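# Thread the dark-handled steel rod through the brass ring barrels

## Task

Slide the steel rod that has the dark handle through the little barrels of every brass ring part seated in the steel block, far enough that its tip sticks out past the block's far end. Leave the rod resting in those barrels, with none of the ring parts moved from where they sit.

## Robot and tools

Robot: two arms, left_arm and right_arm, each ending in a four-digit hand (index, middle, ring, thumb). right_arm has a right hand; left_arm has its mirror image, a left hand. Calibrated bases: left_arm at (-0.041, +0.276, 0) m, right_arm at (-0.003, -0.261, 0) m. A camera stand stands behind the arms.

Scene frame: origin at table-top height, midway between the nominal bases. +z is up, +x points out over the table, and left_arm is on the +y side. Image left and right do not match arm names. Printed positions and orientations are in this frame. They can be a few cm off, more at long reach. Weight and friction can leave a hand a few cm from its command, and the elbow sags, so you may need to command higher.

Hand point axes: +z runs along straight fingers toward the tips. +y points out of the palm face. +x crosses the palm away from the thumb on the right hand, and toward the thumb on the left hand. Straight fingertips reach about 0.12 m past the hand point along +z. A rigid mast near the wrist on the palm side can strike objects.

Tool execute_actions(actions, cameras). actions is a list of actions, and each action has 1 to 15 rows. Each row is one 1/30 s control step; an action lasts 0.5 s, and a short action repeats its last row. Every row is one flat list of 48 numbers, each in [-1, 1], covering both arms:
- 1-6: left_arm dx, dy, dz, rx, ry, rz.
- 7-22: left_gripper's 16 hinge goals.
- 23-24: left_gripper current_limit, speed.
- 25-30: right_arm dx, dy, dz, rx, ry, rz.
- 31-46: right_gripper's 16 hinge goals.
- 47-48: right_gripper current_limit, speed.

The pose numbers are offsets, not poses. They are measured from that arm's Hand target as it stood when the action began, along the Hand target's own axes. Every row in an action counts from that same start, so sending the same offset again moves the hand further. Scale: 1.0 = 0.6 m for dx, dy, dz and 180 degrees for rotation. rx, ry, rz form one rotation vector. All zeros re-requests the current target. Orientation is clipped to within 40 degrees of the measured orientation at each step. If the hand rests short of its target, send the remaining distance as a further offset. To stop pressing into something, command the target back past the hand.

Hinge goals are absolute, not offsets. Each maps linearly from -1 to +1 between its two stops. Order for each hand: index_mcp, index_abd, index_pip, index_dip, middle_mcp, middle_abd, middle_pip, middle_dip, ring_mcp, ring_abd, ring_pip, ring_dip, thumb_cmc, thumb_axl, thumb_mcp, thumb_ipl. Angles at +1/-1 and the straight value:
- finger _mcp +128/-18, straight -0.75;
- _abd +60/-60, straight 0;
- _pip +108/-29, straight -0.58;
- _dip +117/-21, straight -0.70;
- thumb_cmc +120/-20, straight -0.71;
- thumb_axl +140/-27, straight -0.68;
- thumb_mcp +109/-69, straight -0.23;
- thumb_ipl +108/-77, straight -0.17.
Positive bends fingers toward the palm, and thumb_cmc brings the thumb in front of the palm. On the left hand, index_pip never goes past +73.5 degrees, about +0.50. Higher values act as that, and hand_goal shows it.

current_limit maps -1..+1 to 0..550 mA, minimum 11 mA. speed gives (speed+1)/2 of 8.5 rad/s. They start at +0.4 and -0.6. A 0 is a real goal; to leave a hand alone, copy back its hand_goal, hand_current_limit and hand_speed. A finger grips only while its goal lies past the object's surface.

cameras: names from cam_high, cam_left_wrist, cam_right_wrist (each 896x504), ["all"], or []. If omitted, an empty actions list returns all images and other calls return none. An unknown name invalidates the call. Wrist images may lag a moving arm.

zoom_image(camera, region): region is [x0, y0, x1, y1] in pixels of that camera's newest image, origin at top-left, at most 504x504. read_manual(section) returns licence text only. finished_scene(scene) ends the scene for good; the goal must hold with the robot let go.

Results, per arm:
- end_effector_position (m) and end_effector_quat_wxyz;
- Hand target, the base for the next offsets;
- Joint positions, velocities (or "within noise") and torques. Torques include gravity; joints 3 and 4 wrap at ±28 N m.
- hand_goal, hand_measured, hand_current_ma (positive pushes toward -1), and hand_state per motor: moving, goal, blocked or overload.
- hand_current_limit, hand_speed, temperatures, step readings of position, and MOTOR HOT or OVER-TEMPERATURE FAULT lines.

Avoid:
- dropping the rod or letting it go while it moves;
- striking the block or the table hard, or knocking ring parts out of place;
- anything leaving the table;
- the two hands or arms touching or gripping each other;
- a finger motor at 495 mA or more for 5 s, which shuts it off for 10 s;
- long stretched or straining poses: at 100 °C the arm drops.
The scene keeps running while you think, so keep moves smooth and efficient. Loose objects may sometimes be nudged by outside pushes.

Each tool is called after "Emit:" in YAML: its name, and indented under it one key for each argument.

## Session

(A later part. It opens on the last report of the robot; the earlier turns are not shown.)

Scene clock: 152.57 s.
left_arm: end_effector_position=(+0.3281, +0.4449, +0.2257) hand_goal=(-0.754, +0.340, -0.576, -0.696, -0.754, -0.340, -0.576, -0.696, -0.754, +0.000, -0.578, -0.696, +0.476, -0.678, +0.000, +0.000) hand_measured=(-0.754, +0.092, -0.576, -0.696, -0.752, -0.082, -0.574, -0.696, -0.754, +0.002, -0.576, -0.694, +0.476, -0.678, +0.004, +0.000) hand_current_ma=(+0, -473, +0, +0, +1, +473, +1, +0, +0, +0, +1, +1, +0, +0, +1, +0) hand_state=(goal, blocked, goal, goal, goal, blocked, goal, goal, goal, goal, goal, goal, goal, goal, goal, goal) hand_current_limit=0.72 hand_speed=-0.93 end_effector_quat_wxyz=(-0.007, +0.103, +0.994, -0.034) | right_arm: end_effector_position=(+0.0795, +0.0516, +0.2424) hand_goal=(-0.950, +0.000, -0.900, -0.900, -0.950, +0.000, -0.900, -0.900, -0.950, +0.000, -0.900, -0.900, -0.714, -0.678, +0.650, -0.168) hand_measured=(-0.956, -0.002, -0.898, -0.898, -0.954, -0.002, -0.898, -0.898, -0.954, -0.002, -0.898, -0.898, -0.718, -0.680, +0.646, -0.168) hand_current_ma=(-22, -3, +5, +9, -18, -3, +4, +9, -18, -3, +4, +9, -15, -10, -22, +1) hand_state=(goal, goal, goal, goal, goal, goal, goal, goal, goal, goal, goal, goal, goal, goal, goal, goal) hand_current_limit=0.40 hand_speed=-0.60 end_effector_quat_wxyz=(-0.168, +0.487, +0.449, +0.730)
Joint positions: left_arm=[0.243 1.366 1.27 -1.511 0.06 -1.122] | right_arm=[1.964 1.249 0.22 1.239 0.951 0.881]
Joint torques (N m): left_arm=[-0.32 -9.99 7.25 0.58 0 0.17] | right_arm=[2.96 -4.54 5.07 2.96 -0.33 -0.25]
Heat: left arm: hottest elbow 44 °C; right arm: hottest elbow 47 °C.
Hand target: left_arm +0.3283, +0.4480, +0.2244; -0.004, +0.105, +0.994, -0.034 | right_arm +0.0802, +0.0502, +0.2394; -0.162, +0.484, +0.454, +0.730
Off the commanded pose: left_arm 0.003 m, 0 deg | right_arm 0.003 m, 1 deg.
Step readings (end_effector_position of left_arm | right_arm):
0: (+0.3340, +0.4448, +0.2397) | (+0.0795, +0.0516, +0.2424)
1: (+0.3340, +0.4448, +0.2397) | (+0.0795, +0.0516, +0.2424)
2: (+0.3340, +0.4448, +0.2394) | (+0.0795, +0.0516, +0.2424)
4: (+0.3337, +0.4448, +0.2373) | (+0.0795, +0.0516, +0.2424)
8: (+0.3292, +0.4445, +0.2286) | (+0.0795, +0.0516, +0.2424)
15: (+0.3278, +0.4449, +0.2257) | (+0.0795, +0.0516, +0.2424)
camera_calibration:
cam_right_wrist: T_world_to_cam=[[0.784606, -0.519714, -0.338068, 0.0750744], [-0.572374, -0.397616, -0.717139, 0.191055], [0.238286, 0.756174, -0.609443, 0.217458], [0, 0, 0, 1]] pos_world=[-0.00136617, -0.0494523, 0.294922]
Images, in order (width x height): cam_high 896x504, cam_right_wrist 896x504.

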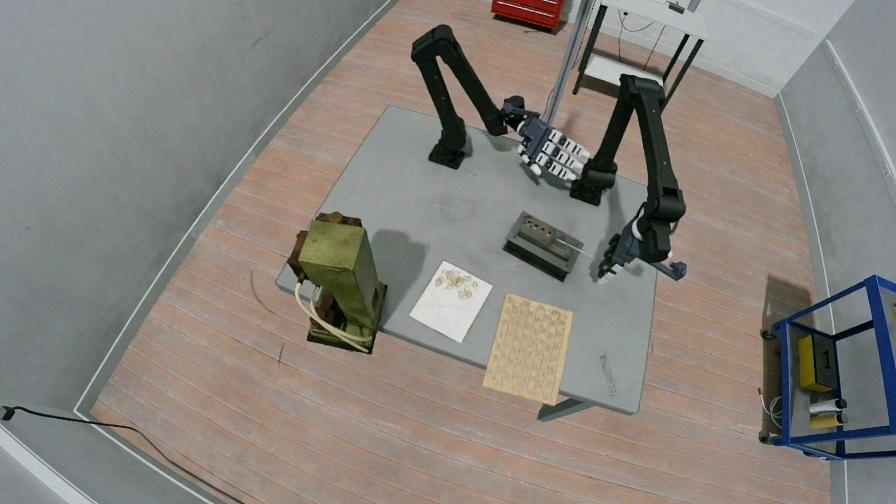

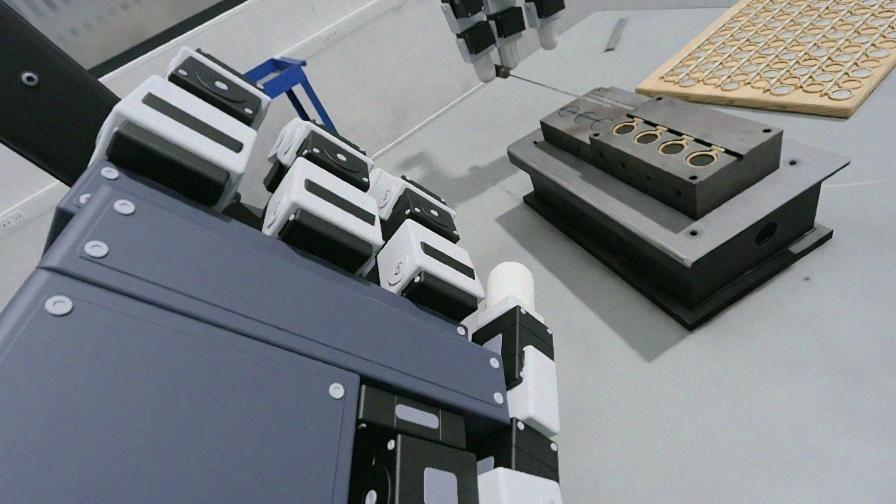

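Emit:
execute_actions:
  actions:
    - [[-0.0029,-0.0094,0.0007,0,0,0.0019,-0.754,0.34,-0.576,-0.696,-0.754,-0.34,-0.576,-0.696,-0.754,0,-0.577,-0.696,0.477,-0.678,0,0,0.72,-0.93,0,0,0,0,0,0,-0.95,0,-0.9,-0.9,-0.95,0,-0.9,-0.9,-0.95,0,-0.9,-0.9,-0.714,-0.678,0.65,-0.168,0.4,-0.6],[-0.0058,-0.0189,0.0014,0,0,0.0038,-0.754,0.34,-0.576,-0.696,-0.754,-0.34,-0.576,-0.696,-0.754,0,-0.577,-0.696,0.477,-0.678,0,0,0.72,-0.93,0,0,0,0,0,0,-0.95,0,-0.9,-0.9,-0.95,0,-0.9,-0.9,-0.95,0,-0.9,-0.9,-0.714,-0.678,0.65,-0.168,0.4,-0.6],[-0.0087,-0.0283,0.002,0,0,0.0056,-0.754,0.34,-0.576,-0.696,-0.754,-0.34,-0.576,-0.696,-0.754,0,-0.577,-0.696,0.477,-0.678,0,0,0.72,-0.93,0,0,0,0,0,0,-0.95,0,-0.9,-0.9,-0.95,0,-0.9,-0.9,-0.95,0,-0.9,-0.9,-0.714,-0.678,0.65,-0.168,0.4,-0.6]]
  cameras: ["cam_right_wrist", "cam_high"]

Emit:
zoom_image:
  camera: "cam_right_wrist"
  region: [490, 40, 640, 130]

Emit:
zoom_image:
  camera: "cam_high"
  region: [520, 215, 590, 255]

Emit:
zoom_image:
  camera: "cam_right_wrist"
  region: [600, 85, 670, 135]

Scene clock: 157.87 s.
left_arm: end_effector_position=(+0.3302, +0.4325, +0.2227) hand_goal=(-0.754, +0.340, -0.576, -0.696, -0.754, -0.340, -0.576, -0.696, -0.754, +0.000, -0.578, -0.696, +0.476, -0.678, +0.000, +0.000) hand_measured=(-0.754, +0.092, -0.576, -0.696, -0.752, -0.082, -0.574, -0.696, -0.754, +0.002, -0.576, -0.694, +0.476, -0.678, +0.004, +0.000) hand_current_ma=(+0, -473, +0, +0, +1, +473, +1, +0, +0, +0, +1, +1, +0, +0, +1, +0) hand_state=(goal, blocked, goal, goal, goal, blocked, goal, goal, goal, goal, goal, goal, goal, goal, goal, goal) hand_current_limit=0.72 hand_speed=-0.93 end_effector_quat_wxyz=(-0.009, +0.116, +0.993, -0.036) | right_arm: end_effector_position=(+0.0795, +0.0516, +0.2424) hand_goal=(-0.950, +0.000, -0.900, -0.900, -0.950, +0.000, -0.900, -0.900, -0.950, +0.000, -0.900, -0.900, -0.714, -0.678, +0.650, -0.168) hand_measured=(-0.956, -0.002, -0.898, -0.898, -0.954, -0.002, -0.898, -0.898, -0.954, -0.002, -0.898, -0.898, -0.718, -0.680, +0.646, -0.168) hand_current_ma=(-22, -3, +5, +9, -18, -3, +4, +9, -18, -3, +4, +9, -15, -10, -22, +1) hand_state=(goal, goal, goal, goal, goal, goal, goal, goal, goal, goal, goal, goal, goal, goal, goal, goal) hand_current_limit=0.40 hand_speed=-0.60 end_effector_quat_wxyz=(-0.168, +0.487, +0.449, +0.730)
Joint positions: left_arm=[0.212 1.364 1.261 -1.509 0.062 -1.127] | right_arm=[1.964 1.249 0.22 1.239 0.951 0.881]
Joint torques (N m): left_arm=[-1.2 -11.34 7.08 0.57 -0.02 -0.01] | right_arm=[1.85 -3.72 5.09 2.84 -0.35 -0.17]
Heat: left arm: hottest elbow 44 °C; right arm: hottest elbow 46 °C.
Hand target: left_arm +0.3299, +0.4302, +0.2243; -0.004, +0.113, +0.993, -0.034 | right_arm +0.0802, +0.0502, +0.2394; -0.162, +0.484, +0.454, +0.730
Off the commanded pose: left_arm 0.003 m, 1 deg | right_arm 0.003 m, 1 deg.
Step readings (end_effector_position of left_arm | right_arm):
0: (+0.3281, +0.4449, +0.2257) | (+0.0795, +0.0516, +0.2424)
1: (+0.3281, +0.4449, +0.2257) | (+0.0795, +0.0516, +0.2424)
2: (+0.3281, +0.4449, +0.2257) | (+0.0795, +0.0516, +0.2424)
4: (+0.3284, +0.4442, +0.2253) | (+0.0795, +0.0516, +0.2424)
8: (+0.3290, +0.4386, +0.2231) | (+0.0795, +0.0516, +0.2424)
15: (+0.3304, +0.4325, +0.2223) | (+0.0795, +0.0516, +0.2424)
camera_calibration:
cam_right_wrist: T_world_to_cam=[[0.784606, -0.519714, -0.338068, 0.0750744], [-0.572374, -0.397616, -0.717139, 0.191055], [0.238286, 0.756174, -0.609443, 0.217458], [0, 0, 0, 1]] pos_world=[-0.00136617, -0.0494523, 0.294922]
Images, in order (width x height): cam_high 896x504, cam_right_wrist 896x504.

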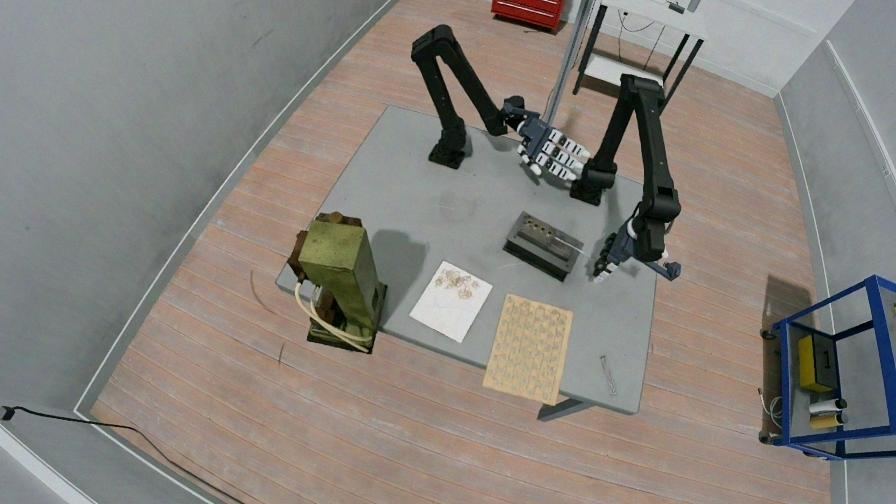

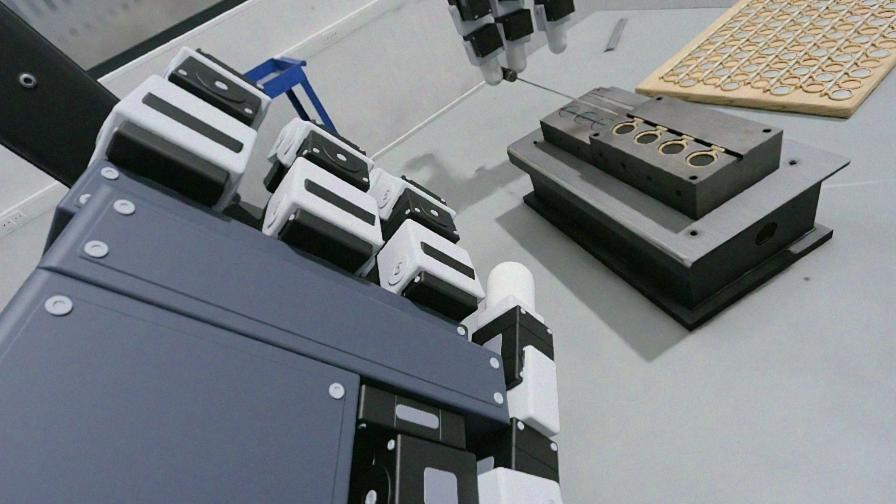

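Scaled by 3.360 from the camera's 896x504 image, which has a finer 1280x720 frame.

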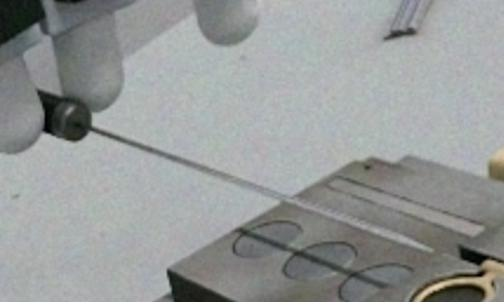

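Scaled by 7.200 from the camera's 896x504 image, which has a finer 1280x720 frame.

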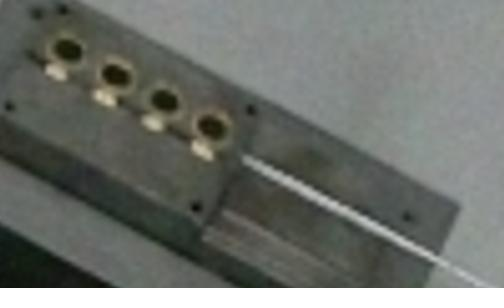

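Scaled by 7.200 from the camera's 896x504 image, which has a finer 1280x720 frame.

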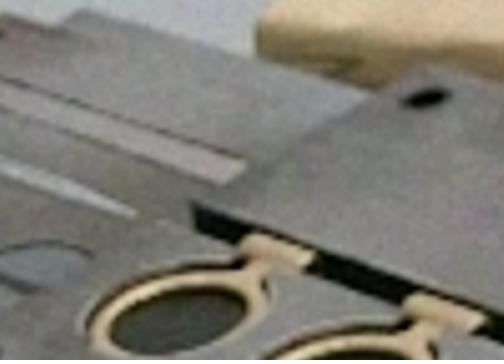

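Emit:
zoom_image:
  camera: "cam_high"
  region: [524, 220, 560, 240]

Emit:
zoom_image:
  camera: "cam_high"
  region: [550, 232, 586, 252]

Emit:
zoom_image:
  camera: "cam_high"
  region: [575, 245, 611, 265]

Scaled by 14.000 from the camera's 896x504 image, which has a finer 1280x720 frame.

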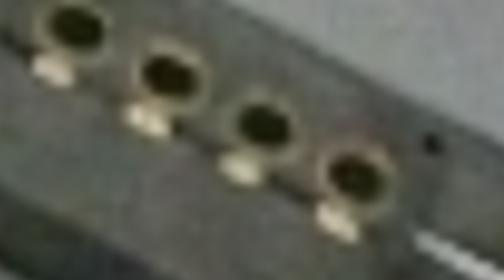

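Scaled by 14.000 from the camera's 896x504 image, which has a finer 1280x720 frame.

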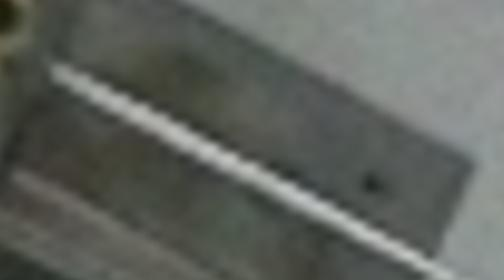

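Scaled by 14.000 from the camera's 896x504 image, which has a finer 1280x720 frame.

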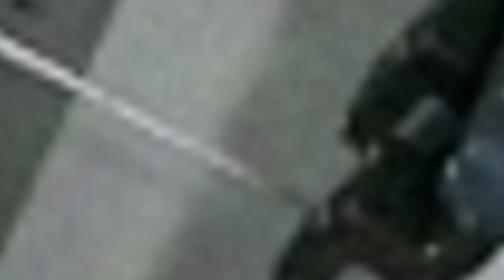

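Emit:
zoom_image:
  camera: "cam_right_wrist"
  region: [535, 70, 625, 130]

Scaled by 5.600 from the camera's 896x504 image, which has a finer 1280x720 frame.

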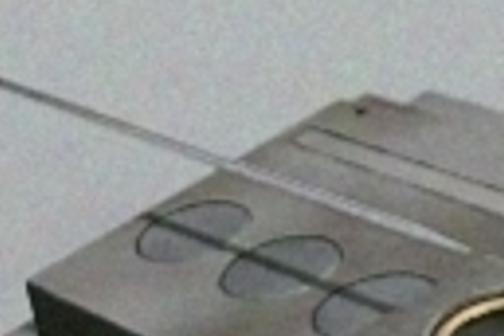

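Emit:
execute_actions:
  actions:
    - [[-0.0035,0.0002,0.0038,0,0,0,-0.754,0.34,-0.576,-0.696,-0.754,-0.34,-0.576,-0.696,-0.754,0,-0.577,-0.696,0.477,-0.678,0,0,0.72,-0.93,0,0,0,0,0,0,-0.95,0,-0.9,-0.9,-0.95,0,-0.9,-0.9,-0.95,0,-0.9,-0.9,-0.714,-0.678,0.65,-0.168,0.4,-0.6],[-0.007,0.0005,0.0075,0,0,0,-0.754,0.34,-0.576,-0.696,-0.754,-0.34,-0.576,-0.696,-0.754,0,-0.577,-0.696,0.477,-0.678,0,0,0.72,-0.93,0,0,0,0,0,0,-0.95,0,-0.9,-0.9,-0.95,0,-0.9,-0.9,-0.95,0,-0.9,-0.9,-0.714,-0.678,0.65,-0.168,0.4,-0.6]]
  cameras: ["cam_right_wrist", "cam_high"]

Emit:
zoom_image:
  camera: "cam_right_wrist"
  region: [500, 50, 640, 130]

Emit:
zoom_image:
  camera: "cam_right_wrist"
  region: [600, 85, 670, 135]

Emit:
zoom_image:
  camera: "cam_high"
  region: [530, 224, 580, 252]

Emit:
zoom_image:
  camera: "cam_high"
  region: [560, 238, 610, 266]

Scene clock: 164.17 s.
left_arm: end_effector_position=(+0.3333, +0.4326, +0.2228) hand_goal=(-0.754, +0.340, -0.576, -0.696, -0.754, -0.340, -0.576, -0.696, -0.754, +0.000, -0.578, -0.696, +0.476, -0.678, +0.000, +0.000) hand_measured=(-0.754, +0.092, -0.576, -0.696, -0.752, -0.082, -0.574, -0.696, -0.754, +0.002, -0.576, -0.694, +0.476, -0.678, +0.004, +0.000) hand_current_ma=(+0, -473, +0, +0, +1, +473, +1, +0, +0, +0, +1, +1, +0, +0, +1, +0) hand_state=(goal, blocked, goal, goal, goal, blocked, goal, goal, goal, goal, goal, goal, goal, goal, goal, goal) hand_current_limit=0.72 hand_speed=-0.93 end_effector_quat_wxyz=(-0.003, +0.114, +0.993, -0.034) | right_arm: end_effector_position=(+0.0795, +0.0516, +0.2424) hand_goal=(-0.950, +0.000, -0.900, -0.900, -0.950, +0.000, -0.900, -0.900, -0.950, +0.000, -0.900, -0.900, -0.714, -0.678, +0.650, -0.168) hand_measured=(-0.956, -0.002, -0.898, -0.898, -0.954, -0.002, -0.898, -0.898, -0.954, -0.002, -0.898, -0.898, -0.718, -0.680, +0.646, -0.168) hand_current_ma=(-22, -3, +5, +9, -18, -3, +4, +9, -18, -3, +4, +9, -15, -10, -22, +1) hand_state=(goal, goal, goal, goal, goal, goal, goal, goal, goal, goal, goal, goal, goal, goal, goal, goal) hand_current_limit=0.40 hand_speed=-0.60 end_effector_quat_wxyz=(-0.168, +0.487, +0.449, +0.730)
Joint positions: left_arm=[0.211 1.364 1.261 -1.496 0.062 -1.132] | right_arm=[1.964 1.249 0.22 1.239 0.951 0.881]
Joint torques (N m): left_arm=[-1.61 -10.7 7.12 0.4 0.02 -0.02] | right_arm=[1.55 -4.37 5.09 2.88 -0.34 -0.18]
Heat: left arm: hottest elbow 45 °C; right arm: hottest elbow 45 °C.
Hand target: left_arm +0.3340, +0.4293, +0.2198; -0.004, +0.113, +0.993, -0.034 | right_arm +0.0802, +0.0502, +0.2394; -0.162, +0.484, +0.454, +0.730
Off the commanded pose: left_arm 0.005 m, 0 deg | right_arm 0.003 m, 1 deg.
Step readings (end_effector_position of left_arm | right_arm):
0: (+0.3302, +0.4325, +0.2227) | (+0.0795, +0.0516, +0.2424)
1: (+0.3302, +0.4325, +0.2227) | (+0.0795, +0.0516, +0.2424)
2: (+0.3304, +0.4325, +0.2227) | (+0.0795, +0.0516, +0.2424)
4: (+0.3314, +0.4325, +0.2227) | (+0.0795, +0.0516, +0.2424)
8: (+0.3329, +0.4325, +0.2228) | (+0.0795, +0.0516, +0.2424)
15: (+0.3332, +0.4326, +0.2228) | (+0.0795, +0.0516, +0.2424)
camera_calibration:
cam_right_wrist: T_world_to_cam=[[0.784606, -0.519714, -0.338068, 0.0750744], [-0.572374, -0.397616, -0.717139, 0.191055], [0.238286, 0.756174, -0.609443, 0.217458], [0, 0, 0, 1]] pos_world=[-0.00136617, -0.0494523, 0.294922]
Images, in order (width x height): cam_high 896x504, cam_right_wrist 896x504.

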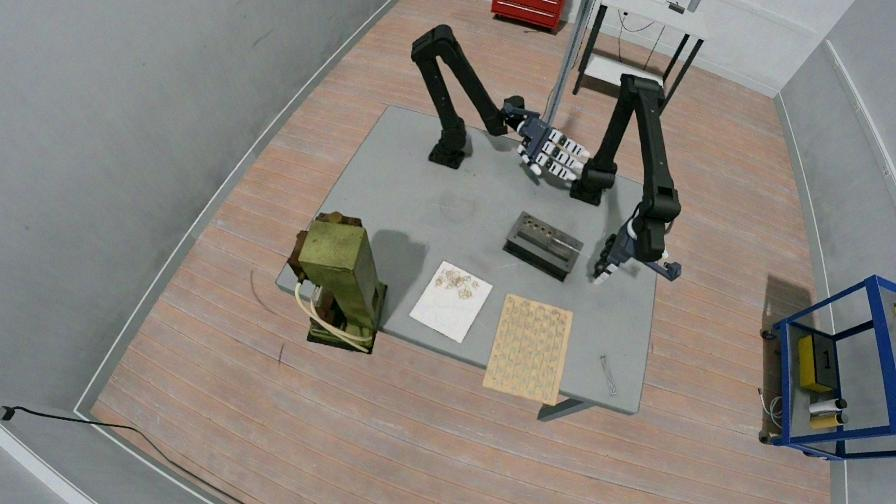

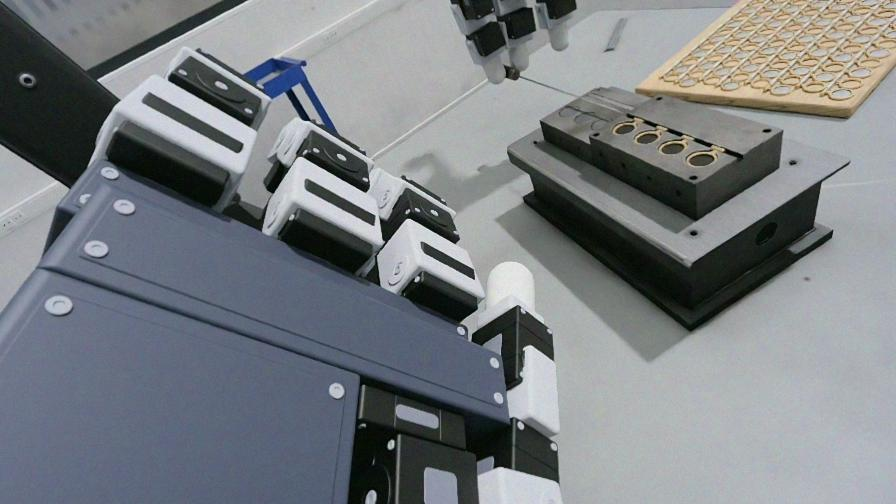

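Scaled by 3.600 from the camera's 896x504 image, which has a finer 1280x720 frame.

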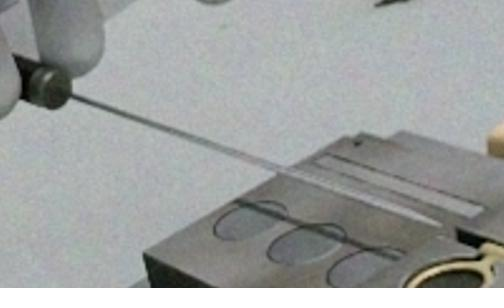

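Scaled by 7.200 from the camera's 896x504 image, which has a finer 1280x720 frame.

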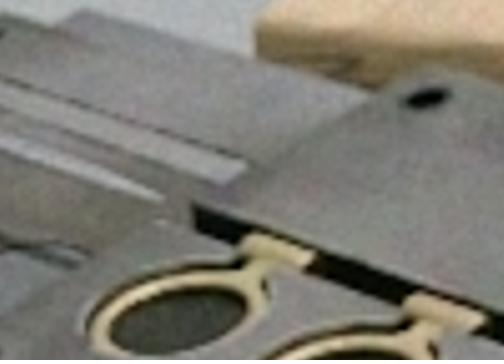

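Scaled by 10.080 from the camera's 896x504 image, which has a finer 1280x720 frame.

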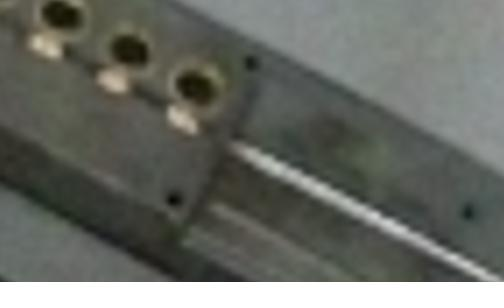

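Scaled by 10.080 from the camera's 896x504 image, which has a finer 1280x720 frame.

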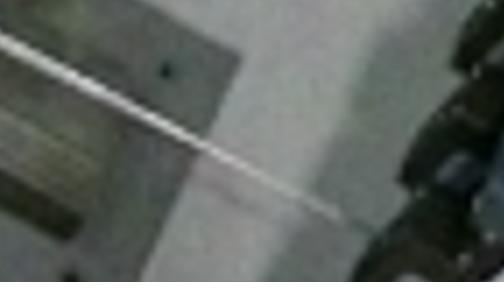

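Emit:
execute_actions:
  actions:
    - [[0,0.0002,0.0034,0,0,0,-0.754,0.34,-0.576,-0.696,-0.754,-0.34,-0.576,-0.696,-0.754,0,-0.577,-0.696,0.477,-0.678,0,0,0.72,-0.93,0,0,0,0,0,0,-0.95,0,-0.9,-0.9,-0.95,0,-0.9,-0.9,-0.95,0,-0.9,-0.9,-0.714,-0.678,0.65,-0.168,0.4,-0.6],[0,0.0005,0.0067,0,0,0,-0.754,0.34,-0.576,-0.696,-0.754,-0.34,-0.576,-0.696,-0.754,0,-0.577,-0.696,0.477,-0.678,0,0,0.72,-0.93,0,0,0,0,0,0,-0.95,0,-0.9,-0.9,-0.95,0,-0.9,-0.9,-0.95,0,-0.9,-0.9,-0.714,-0.678,0.65,-0.168,0.4,-0.6]]
  cameras: ["cam_right_wrist", "cam_high"]

Emit:
zoom_image:
  camera: "cam_right_wrist"
  region: [500, 50, 640, 130]

Emit:
zoom_image:
  camera: "cam_right_wrist"
  region: [600, 85, 670, 135]

Emit:
zoom_image:
  camera: "cam_high"
  region: [530, 224, 580, 252]

Scene clock: 165.80 s.
left_arm: end_effector_position=(+0.3329, +0.4325, +0.2189) hand_goal=(-0.754, +0.340, -0.576, -0.696, -0.754, -0.340, -0.576, -0.696, -0.754, +0.000, -0.578, -0.696, +0.476, -0.678, +0.000, +0.000) hand_measured=(-0.754, +0.092, -0.576, -0.696, -0.752, -0.082, -0.574, -0.696, -0.754, +0.002, -0.576, -0.694, +0.476, -0.678, +0.004, +0.000) hand_current_ma=(+0, -473, +0, +0, +1, +473, +1, +0, +0, +0, +1, +1, +0, +0, +1, +0) hand_state=(goal, blocked, goal, goal, goal, blocked, goal, goal, goal, goal, goal, goal, goal, goal, goal, goal) hand_current_limit=0.72 hand_speed=-0.93 end_effector_quat_wxyz=(-0.003, +0.114, +0.993, -0.034) | right_arm: end_effector_position=(+0.0795, +0.0516, +0.2424) hand_goal=(-0.950, +0.000, -0.900, -0.900, -0.950, +0.000, -0.900, -0.900, -0.950, +0.000, -0.900, -0.900, -0.714, -0.678, +0.650, -0.168) hand_measured=(-0.956, -0.002, -0.898, -0.898, -0.954, -0.002, -0.898, -0.898, -0.954, -0.002, -0.898, -0.898, -0.718, -0.680, +0.646, -0.168) hand_current_ma=(-22, -3, +5, +9, -18, -3, +4, +9, -18, -3, +4, +9, -15, -10, -22, +1) hand_state=(goal, goal, goal, goal, goal, goal, goal, goal, goal, goal, goal, goal, goal, goal, goal, goal) hand_current_limit=0.40 hand_speed=-0.60 end_effector_quat_wxyz=(-0.168, +0.487, +0.449, +0.730)
Joint positions: left_arm=[0.211 1.364 1.251 -1.485 0.062 -1.132] | right_arm=[1.964 1.249 0.22 1.239 0.951 0.881]
Joint torques (N m): left_arm=[-0.97 -9.93 7.17 0.46 -0.07 -0.06] | right_arm=[3.25 -4.37 5.14 3.02 -0.36 -0.15]
Heat: left arm: hottest elbow 45 °C; right arm: hottest elbow 45 °C.
Hand target: left_arm +0.3340, +0.4293, +0.2158; -0.004, +0.113, +0.993, -0.034 | right_arm +0.0802, +0.0502, +0.2394; -0.162, +0.484, +0.454, +0.730
Off the commanded pose: left_arm 0.005 m, 0 deg | right_arm 0.003 m, 1 deg.
Step readings (end_effector_position of left_arm | right_arm):
0: (+0.3333, +0.4326, +0.2228) | (+0.0795, +0.0516, +0.2424)
1: (+0.3333, +0.4326, +0.2228) | (+0.0795, +0.0516, +0.2424)
2: (+0.3333, +0.4326, +0.2228) | (+0.0795, +0.0516, +0.2424)
4: (+0.3336, +0.4327, +0.2219) | (+0.0795, +0.0516, +0.2424)
8: (+0.3328, +0.4325, +0.2195) | (+0.0795, +0.0516, +0.2424)
15: (+0.3328, +0.4325, +0.2189) | (+0.0795, +0.0516, +0.2424)
camera_calibration:
cam_right_wrist: T_world_to_cam=[[0.784606, -0.519714, -0.338068, 0.0750744], [-0.572374, -0.397616, -0.717139, 0.191055], [0.238286, 0.756174, -0.609443, 0.217458], [0, 0, 0, 1]] pos_world=[-0.00136617, -0.0494523, 0.294922]
Images, in order (width x height): cam_high 896x504, cam_right_wrist 896x504.

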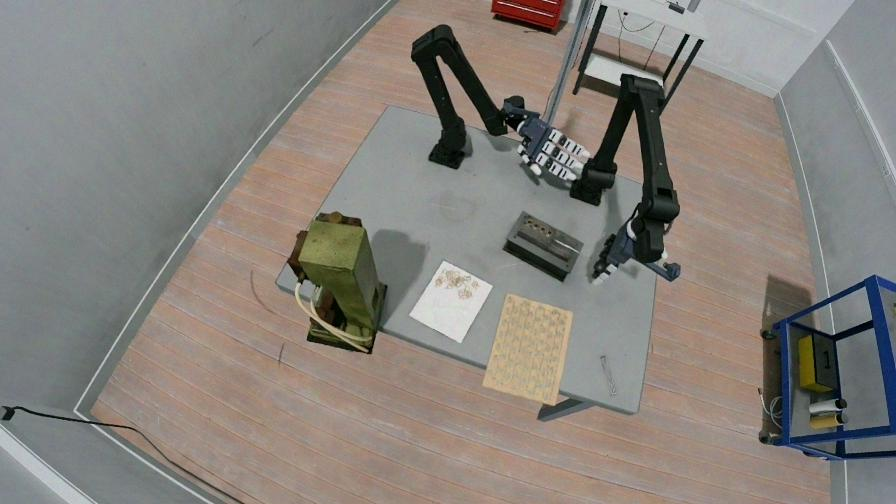

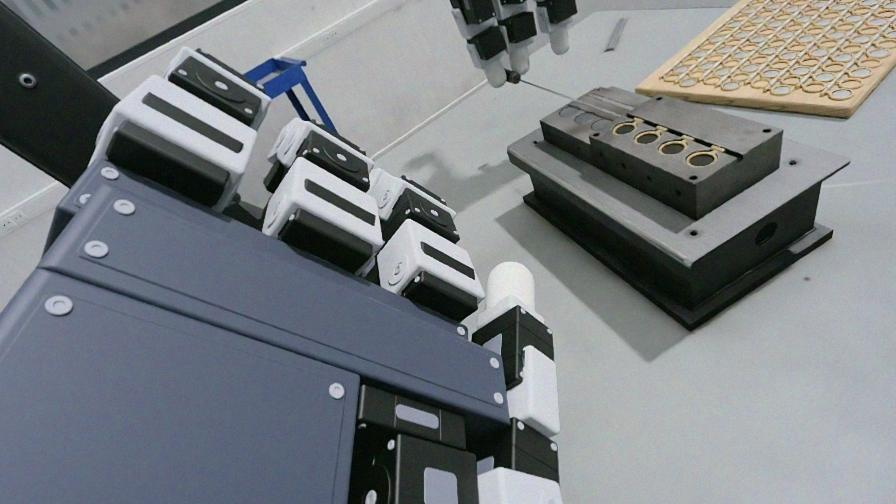

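Scaled by 3.600 from the camera's 896x504 image, which has a finer 1280x720 frame.

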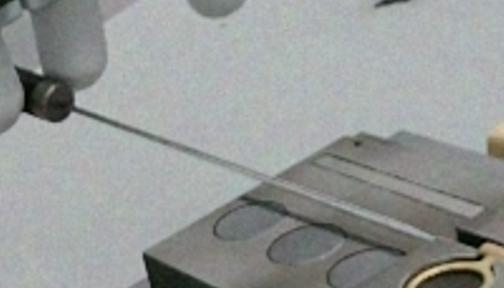

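Scaled by 7.200 from the camera's 896x504 image, which has a finer 1280x720 frame.

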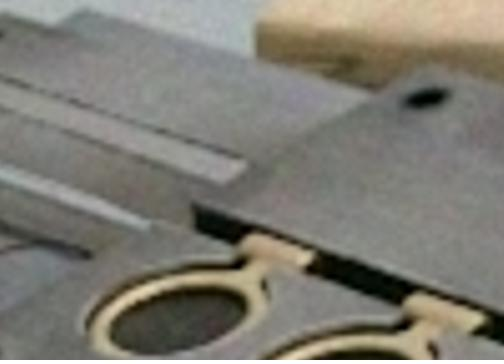

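Scaled by 10.080 from the camera's 896x504 image, which has a finer 1280x720 frame.

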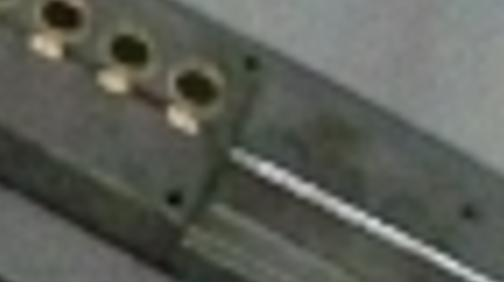

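Emit:
execute_actions:
  actions:
    - [[-0.0001,-0.0067,0.0004,0,0,0,-0.754,0.34,-0.576,-0.696,-0.754,-0.34,-0.576,-0.696,-0.754,0,-0.577,-0.696,0.477,-0.678,0,0,0.72,-0.93,0,0,0,0,0,0,-0.95,0,-0.9,-0.9,-0.95,0,-0.9,-0.9,-0.95,0,-0.9,-0.9,-0.714,-0.678,0.65,-0.168,0.4,-0.6],[-0.0002,-0.0133,0.0009,0,0,0,-0.754,0.34,-0.576,-0.696,-0.754,-0.34,-0.576,-0.696,-0.754,0,-0.577,-0.696,0.477,-0.678,0,0,0.72,-0.93,0,0,0,0,0,0,-0.95,0,-0.9,-0.9,-0.95,0,-0.9,-0.9,-0.95,0,-0.9,-0.9,-0.714,-0.678,0.65,-0.168,0.4,-0.6],[-0.0003,-0.02,0.0013,0,0,0,-0.754,0.34,-0.576,-0.696,-0.754,-0.34,-0.576,-0.696,-0.754,0,-0.577,-0.696,0.477,-0.678,0,0,0.72,-0.93,0,0,0,0,0,0,-0.95,0,-0.9,-0.9,-0.95,0,-0.9,-0.9,-0.95,0,-0.9,-0.9,-0.714,-0.678,0.65,-0.168,0.4,-0.6]]
  cameras: ["cam_right_wrist", "cam_high"]

Emit:
zoom_image:
  camera: "cam_right_wrist"
  region: [510, 60, 650, 140]

Emit:
zoom_image:
  camera: "cam_right_wrist"
  region: [600, 95, 670, 145]

Emit:
zoom_image:
  camera: "cam_high"
  region: [530, 224, 580, 252]

Scene clock: 167.67 s.
left_arm: end_effector_position=(+0.3329, +0.4245, +0.2157) hand_goal=(-0.754, +0.340, -0.576, -0.696, -0.754, -0.340, -0.576, -0.696, -0.754, +0.000, -0.578, -0.696, +0.476, -0.678, +0.000, +0.000) hand_measured=(-0.738, +0.092, -0.568, -0.694, -0.738, -0.082, -0.564, -0.692, -0.752, +0.002, -0.576, -0.694, +0.476, -0.678, +0.004, +0.000) hand_current_ma=(+13, -473, +4, +1, +16, +473, +7, +2, +0, +0, +1, +1, +0, +0, +1, +0) hand_state=(goal, blocked, goal, goal, goal, blocked, goal, goal, goal, goal, goal, goal, goal, goal, goal, goal) hand_current_limit=0.72 hand_speed=-0.93 end_effector_quat_wxyz=(-0.006, +0.114, +0.993, -0.032) | right_arm: end_effector_position=(+0.0795, +0.0516, +0.2424) hand_goal=(-0.950, +0.000, -0.900, -0.900, -0.950, +0.000, -0.900, -0.900, -0.950, +0.000, -0.900, -0.900, -0.714, -0.678, +0.650, -0.168) hand_measured=(-0.956, -0.002, -0.898, -0.898, -0.954, -0.002, -0.898, -0.898, -0.954, -0.002, -0.898, -0.898, -0.718, -0.680, +0.646, -0.168) hand_current_ma=(-22, -3, +5, +9, -18, -3, +4, +9, -18, -3, +4, +9, -15, -10, -22, +1) hand_state=(goal, goal, goal, goal, goal, goal, goal, goal, goal, goal, goal, goal, goal, goal, goal, goal) hand_current_limit=0.40 hand_speed=-0.60 end_effector_quat_wxyz=(-0.168, +0.487, +0.449, +0.730)
Joint positions: left_arm=[0.187 1.364 1.241 -1.479 0.057 -1.156] | right_arm=[1.964 1.249 0.22 1.239 0.951 0.881]
Joint torques (N m): left_arm=[-2.14 -11.34 7.04 0.34 0.24 -0.05] | right_arm=[2.14 -4.13 5.12 3.29 -0.3 -0.17]
Heat: left arm: hottest elbow 44 °C; right arm: hottest elbow 45 °C.
Hand target: left_arm +0.3315, +0.4175, +0.2158; -0.004, +0.113, +0.993, -0.034 | right_arm +0.0802, +0.0502, +0.2394; -0.162, +0.484, +0.454, +0.730
Off the commanded pose: left_arm 0.007 m, 0 deg | right_arm 0.003 m, 1 deg.
Step readings (end_effector_position of left_arm | right_arm):
0: (+0.3329, +0.4325, +0.2189) | (+0.0795, +0.0516, +0.2424)
1: (+0.3329, +0.4325, +0.2189) | (+0.0795, +0.0516, +0.2424)
2: (+0.3329, +0.4324, +0.2189) | (+0.0795, +0.0516, +0.2424)
4: (+0.3329, +0.4309, +0.2183) | (+0.0795, +0.0516, +0.2424)
8: (+0.3330, +0.4261, +0.2162) | (+0.0795, +0.0516, +0.2424)
15: (+0.3330, +0.4245, +0.2157) | (+0.0795, +0.0516, +0.2424)
camera_calibration:
cam_right_wrist: T_world_to_cam=[[0.784606, -0.519714, -0.338068, 0.0750744], [-0.572374, -0.397616, -0.717139, 0.191055], [0.238286, 0.756174, -0.609443, 0.217458], [0, 0, 0, 1]] pos_world=[-0.00136617, -0.0494523, 0.294922]
Images, in order (width x height): cam_high 896x504, cam_right_wrist 896x504.

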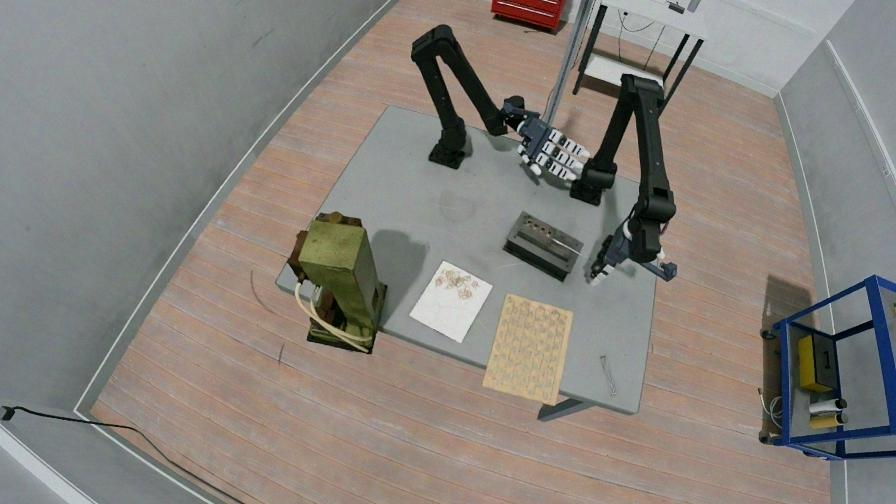

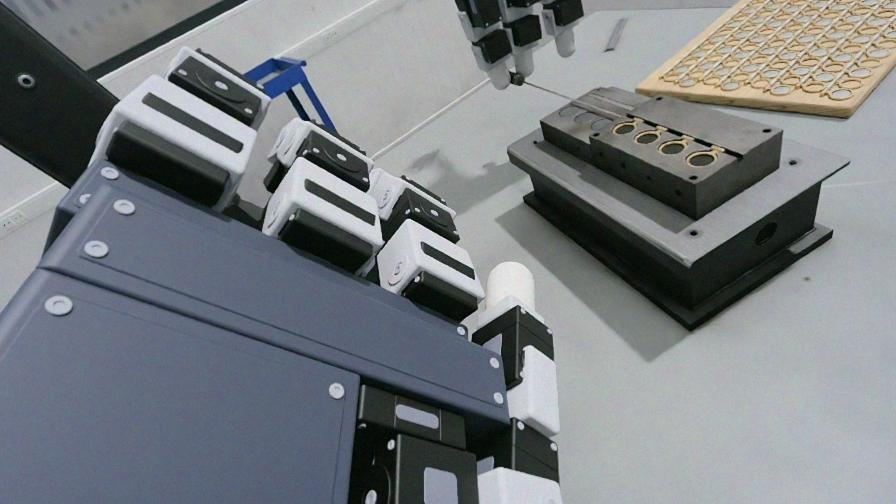

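Scaled by 3.600 from the camera's 896x504 image, which has a finer 1280x720 frame.

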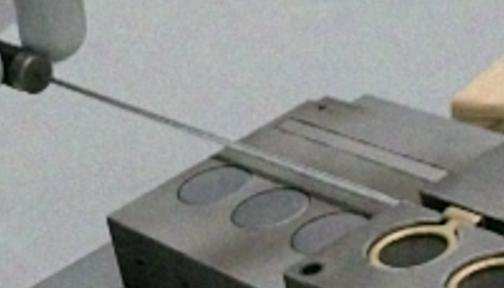

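Scaled by 7.200 from the camera's 896x504 image, which has a finer 1280x720 frame.

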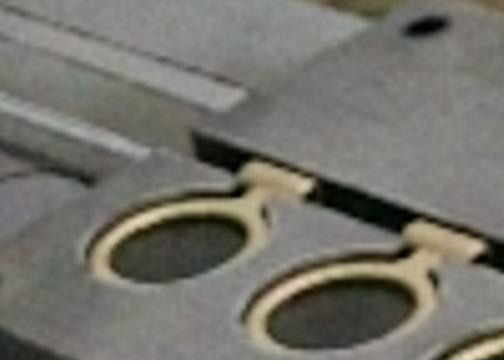

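Scaled by 10.080 from the camera's 896x504 image, which has a finer 1280x720 frame.

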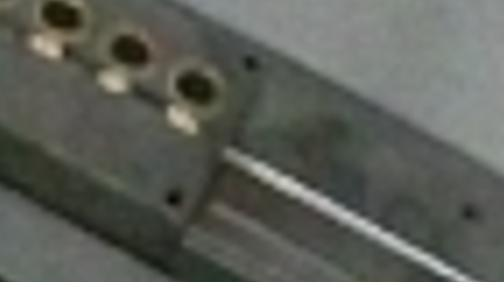

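Emit:
zoom_image:
  camera: "cam_right_wrist"
  region: [608, 98, 650, 128]

Emit:
zoom_image:
  camera: "cam_high"
  region: [540, 228, 568, 244]

Scaled by 12.000 from the camera's 896x504 image, which has a finer 1280x720 frame.

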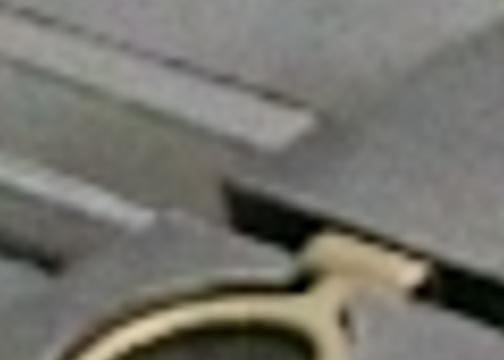

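Scaled by 18.000 from the camera's 896x504 image, which has a finer 1280x720 frame.

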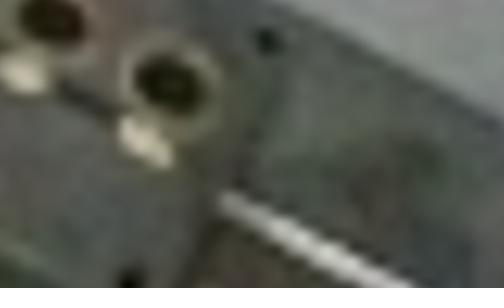

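Emit:
zoom_image:
  camera: "cam_high"
  region: [550, 232, 586, 252]

Emit:
zoom_image:
  camera: "cam_high"
  region: [575, 245, 611, 265]

Emit:
zoom_image:
  camera: "cam_high"
  region: [524, 220, 560, 240]

Scaled by 14.000 from the camera's 896x504 image, which has a finer 1280x720 frame.

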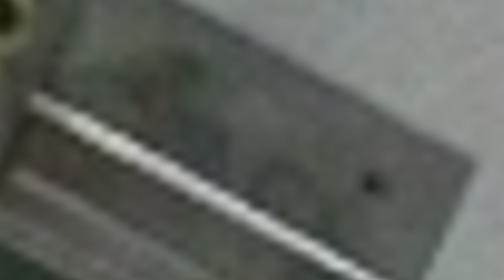

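Scaled by 14.000 from the camera's 896x504 image, which has a finer 1280x720 frame.

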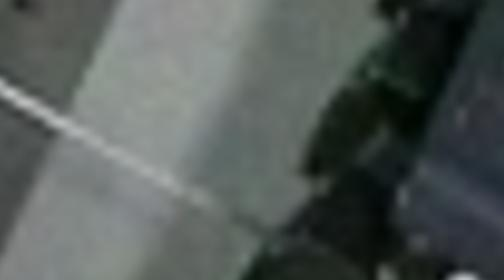

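Scaled by 14.000 from the camera's 896x504 image, which has a finer 1280x720 frame.

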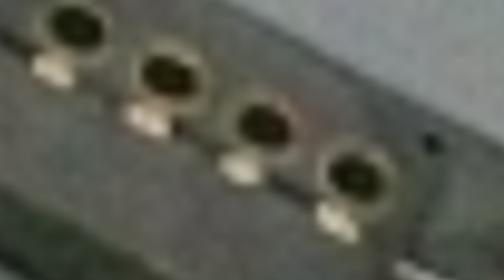

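Emit:
execute_actions:
  actions:
    - [[0.001,0.005,-0.0035,0,0,0,-0.754,0.34,-0.576,-0.696,-0.754,-0.34,-0.576,-0.696,-0.754,0,-0.577,-0.696,0.477,-0.678,0,0,0.72,-0.93,0,0,0,0,0,0,-0.95,0,-0.9,-0.9,-0.95,0,-0.9,-0.9,-0.95,0,-0.9,-0.9,-0.714,-0.678,0.65,-0.168,0.4,-0.6],[0.001,0.01,-0.007,0,0,0,-0.754,0.34,-0.576,-0.696,-0.754,-0.34,-0.576,-0.696,-0.754,0,-0.577,-0.696,0.477,-0.678,0,0,0.72,-0.93,0,0,0,0,0,0,-0.95,0,-0.9,-0.9,-0.95,0,-0.9,-0.9,-0.95,0,-0.9,-0.9,-0.714,-0.678,0.65,-0.168,0.4,-0.6],[0.001,0.015,-0.0105,0,0,0,-0.754,0.34,-0.576,-0.696,-0.754,-0.34,-0.576,-0.696,-0.754,0,-0.577,-0.696,0.477,-0.678,0,0,0.72,-0.93,0,0,0,0,0,0,-0.95,0,-0.9,-0.9,-0.95,0,-0.9,-0.9,-0.95,0,-0.9,-0.9,-0.714,-0.678,0.65,-0.168,0.4,-0.6]]
  cameras: ["cam_right_wrist", "cam_high"]

Emit:
zoom_image:
  camera: "cam_right_wrist"
  region: [580, 86, 650, 136]

Emit:
zoom_image:
  camera: "cam_right_wrist"
  region: [505, 55, 575, 105]

Emit:
zoom_image:
  camera: "cam_high"
  region: [550, 232, 586, 252]

Scene clock: 176.87 s.
left_arm: end_effector_position=(+0.3312, +0.4262, +0.2157) hand_goal=(-0.754, +0.340, -0.576, -0.696, -0.754, -0.340, -0.576, -0.696, -0.754, +0.000, -0.578, -0.696, +0.476, -0.678, +0.000, +0.000) hand_measured=(-0.738, +0.092, -0.568, -0.694, -0.738, -0.082, -0.564, -0.692, -0.752, +0.002, -0.576, -0.694, +0.476, -0.678, +0.004, +0.000) hand_current_ma=(+13, -473, +4, +1, +16, +473, +7, +2, +0, +0, +1, +1, +0, +0, +1, +0) hand_state=(goal, blocked, goal, goal, goal, blocked, goal, goal, goal, goal, goal, goal, goal, goal, goal, goal) hand_current_limit=0.72 hand_speed=-0.93 end_effector_quat_wxyz=(-0.008, +0.111, +0.993, -0.032) | right_arm: end_effector_position=(+0.0795, +0.0516, +0.2424) hand_goal=(-0.950, +0.000, -0.900, -0.900, -0.950, +0.000, -0.900, -0.900, -0.950, +0.000, -0.900, -0.900, -0.714, -0.678, +0.650, -0.168) hand_measured=(-0.956, -0.002, -0.898, -0.898, -0.954, -0.002, -0.898, -0.898, -0.954, -0.002, -0.898, -0.898, -0.718, -0.680, +0.646, -0.168) hand_current_ma=(-22, -3, +5, +9, -18, -3, +4, +9, -18, -3, +4, +9, -15, -10, -22, +1) hand_state=(goal, goal, goal, goal, goal, goal, goal, goal, goal, goal, goal, goal, goal, goal, goal, goal) hand_current_limit=0.40 hand_speed=-0.60 end_effector_quat_wxyz=(-0.168, +0.487, +0.449, +0.730)
Joint positions: left_arm=[0.192 1.364 1.241 -1.482 0.057 -1.157] | right_arm=[1.964 1.249 0.22 1.239 0.951 0.881]
Joint torques (N m): left_arm=[-0.73 -10.46 8.47 -0.13 0.19 0.16] | right_arm=[2.37 -4.07 5.11 2.88 -0.32 -0.22]
Motor temperatures (°C): left_arm=[27 31 43 24 28 25] | right_arm=[29 23 44 26 25 27]
Heat: left arm: hottest elbow 43 °C; right arm: hottest elbow 44 °C.
Hand target: left_arm +0.3330, +0.4268, +0.2214; -0.004, +0.113, +0.993, -0.035 | right_arm +0.0802, +0.0502, +0.2394; -0.162, +0.484, +0.454, +0.730
Off the commanded pose: left_arm 0.006 m, 1 deg | right_arm 0.003 m, 1 deg.
Step readings (end_effector_position of left_arm | right_arm):
0: (+0.3328, +0.4245, +0.2157) | (+0.0795, +0.0516, +0.2424)
1: (+0.3328, +0.4245, +0.2157) | (+0.0795, +0.0516, +0.2424)
2: (+0.3328, +0.4245, +0.2157) | (+0.0795, +0.0516, +0.2424)
4: (+0.3328, +0.4245, +0.2157) | (+0.0795, +0.0516, +0.2424)
8: (+0.3326, +0.4249, +0.2157) | (+0.0795, +0.0516, +0.2424)
15: (+0.3313, +0.4262, +0.2157) | (+0.0795, +0.0516, +0.2424)
camera_calibration:
cam_right_wrist: T_world_to_cam=[[0.784606, -0.519714, -0.338068, 0.0750744], [-0.572374, -0.397616, -0.717139, 0.191055], [0.238286, 0.756174, -0.609443, 0.217458], [0, 0, 0, 1]] pos_world=[-0.00136617, -0.0494523, 0.294922]
Images, in order (width x height): cam_high 896x504, cam_right_wrist 896x504.

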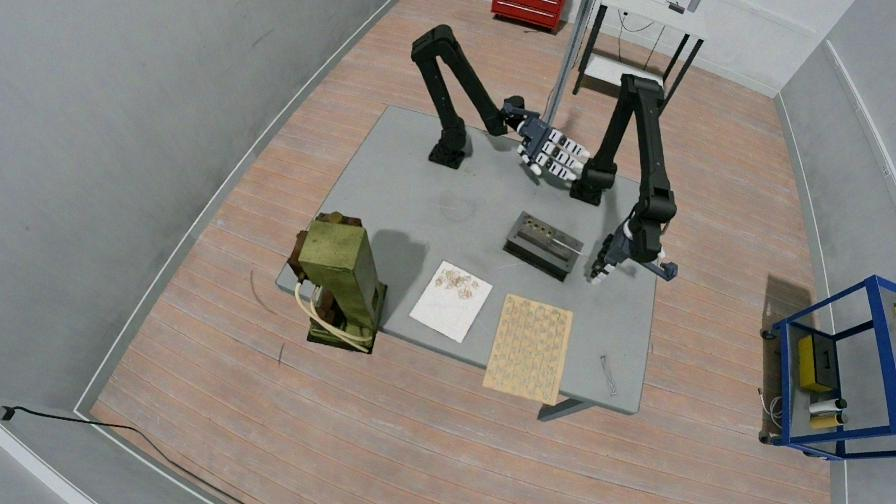

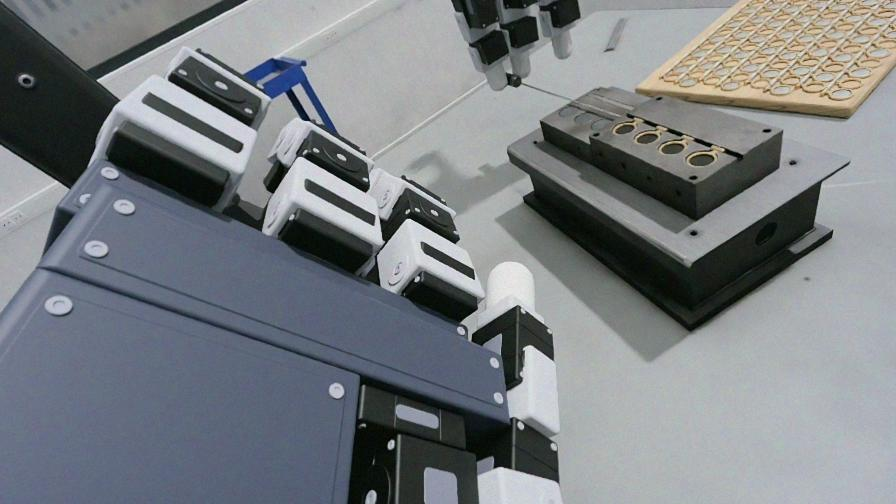

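Scaled by 7.200 from the camera's 896x504 image, which has a finer 1280x720 frame.

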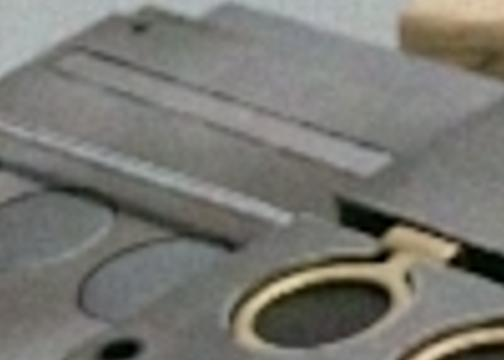

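Scaled by 7.200 from the camera's 896x504 image, which has a finer 1280x720 frame.

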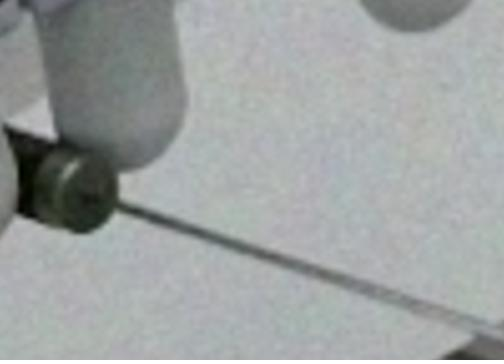

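Scaled by 14.000 from the camera's 896x504 image, which has a finer 1280x720 frame.

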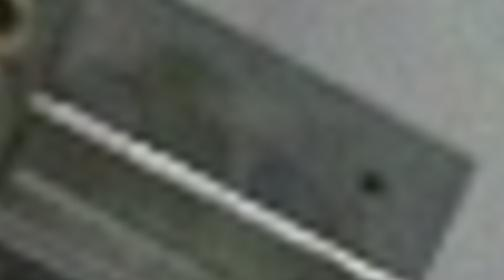

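Emit:
execute_actions:
  actions:
    - [[0.0006,-0.0003,-0.0026,-0.0006,-0.0014,0.0001,-0.754,0.34,-0.576,-0.696,-0.754,-0.34,-0.576,-0.696,-0.754,0,-0.577,-0.696,0.477,-0.678,0,0,0.72,-0.93,0,0,0,0,0,0,-0.95,0,-0.9,-0.9,-0.95,0,-0.9,-0.9,-0.95,0,-0.9,-0.9,-0.714,-0.678,0.65,-0.168,0.4,-0.6],[0.0012,-0.0006,-0.0051,-0.0013,-0.0028,0.0002,-0.754,0.34,-0.576,-0.696,-0.754,-0.34,-0.576,-0.696,-0.754,0,-0.577,-0.696,0.477,-0.678,0,0,0.72,-0.93,0,0,0,0,0,0,-0.95,0,-0.9,-0.9,-0.95,0,-0.9,-0.9,-0.95,0,-0.9,-0.9,-0.714,-0.678,0.65,-0.168,0.4,-0.6]]
  cameras: []

Scene clock: 179.43 s.
left_arm: end_effector_position=(+0.3310, +0.4261, +0.2168) hand_goal=(-0.754, +0.340, -0.576, -0.696, -0.754, -0.340, -0.576, -0.696, -0.754, +0.000, -0.578, -0.696, +0.476, -0.678, +0.000, +0.000) hand_measured=(-0.738, +0.092, -0.568, -0.694, -0.738, -0.082, -0.564, -0.692, -0.752, +0.002, -0.576, -0.694, +0.476, -0.678, +0.004, +0.000) hand_current_ma=(+13, -473, +4, +1, +16, +473, +7, +2, +0, +0, +1, +1, +0, +0, +1, +0) hand_state=(goal, blocked, goal, goal, goal, blocked, goal, goal, goal, goal, goal, goal, goal, goal, goal, goal) hand_current_limit=0.72 hand_speed=-0.93 end_effector_quat_wxyz=(-0.007, +0.111, +0.993, -0.032) | right_arm: end_effector_position=(+0.0795, +0.0516, +0.2424) hand_goal=(-0.950, +0.000, -0.900, -0.900, -0.950, +0.000, -0.900, -0.900, -0.950, +0.000, -0.900, -0.900, -0.714, -0.678, +0.650, -0.168) hand_measured=(-0.956, -0.002, -0.898, -0.898, -0.954, -0.002, -0.898, -0.898, -0.954, -0.002, -0.898, -0.898, -0.718, -0.680, +0.646, -0.168) hand_current_ma=(-22, -3, +5, +9, -18, -3, +4, +9, -18, -3, +4, +9, -15, -10, -22, +1) hand_state=(goal, goal, goal, goal, goal, goal, goal, goal, goal, goal, goal, goal, goal, goal, goal, goal) hand_current_limit=0.40 hand_speed=-0.60 end_effector_quat_wxyz=(-0.168, +0.487, +0.449, +0.730)
Joint positions: left_arm=[0.192 1.361 1.241 -1.482 0.057 -1.157] | right_arm=[1.964 1.249 0.22 1.239 0.951 0.881]
Joint torques (N m): left_arm=[-0.85 -10.75 8.44 -0.13 0.21 0.15] | right_arm=[2.73 -4.07 5.03 3.11 -0.32 -0.19]
Heat: left arm: hottest elbow 43 °C; right arm: hottest elbow 43 °C.
Hand target: left_arm +0.3322, +0.4268, +0.2246; +0.001, +0.113, +0.993, -0.033 | right_arm +0.0802, +0.0502, +0.2394; -0.162, +0.484, +0.454, +0.730
Off the commanded pose: left_arm 0.008 m, 1 deg | right_arm 0.003 m, 1 deg.
Step readings (end_effector_position of left_arm | right_arm):
0: (+0.3312, +0.4262, +0.2157) | (+0.0795, +0.0516, +0.2424)
1: (+0.3312, +0.4262, +0.2157) | (+0.0795, +0.0516, +0.2424)
2: (+0.3312, +0.4262, +0.2157) | (+0.0795, +0.0516, +0.2424)
4: (+0.3312, +0.4262, +0.2157) | (+0.0795, +0.0516, +0.2424)
8: (+0.3311, +0.4262, +0.2160) | (+0.0795, +0.0516, +0.2424)
15: (+0.3310, +0.4261, +0.2167) | (+0.0795, +0.0516, +0.2424)
No camera images: "cameras" was empty.


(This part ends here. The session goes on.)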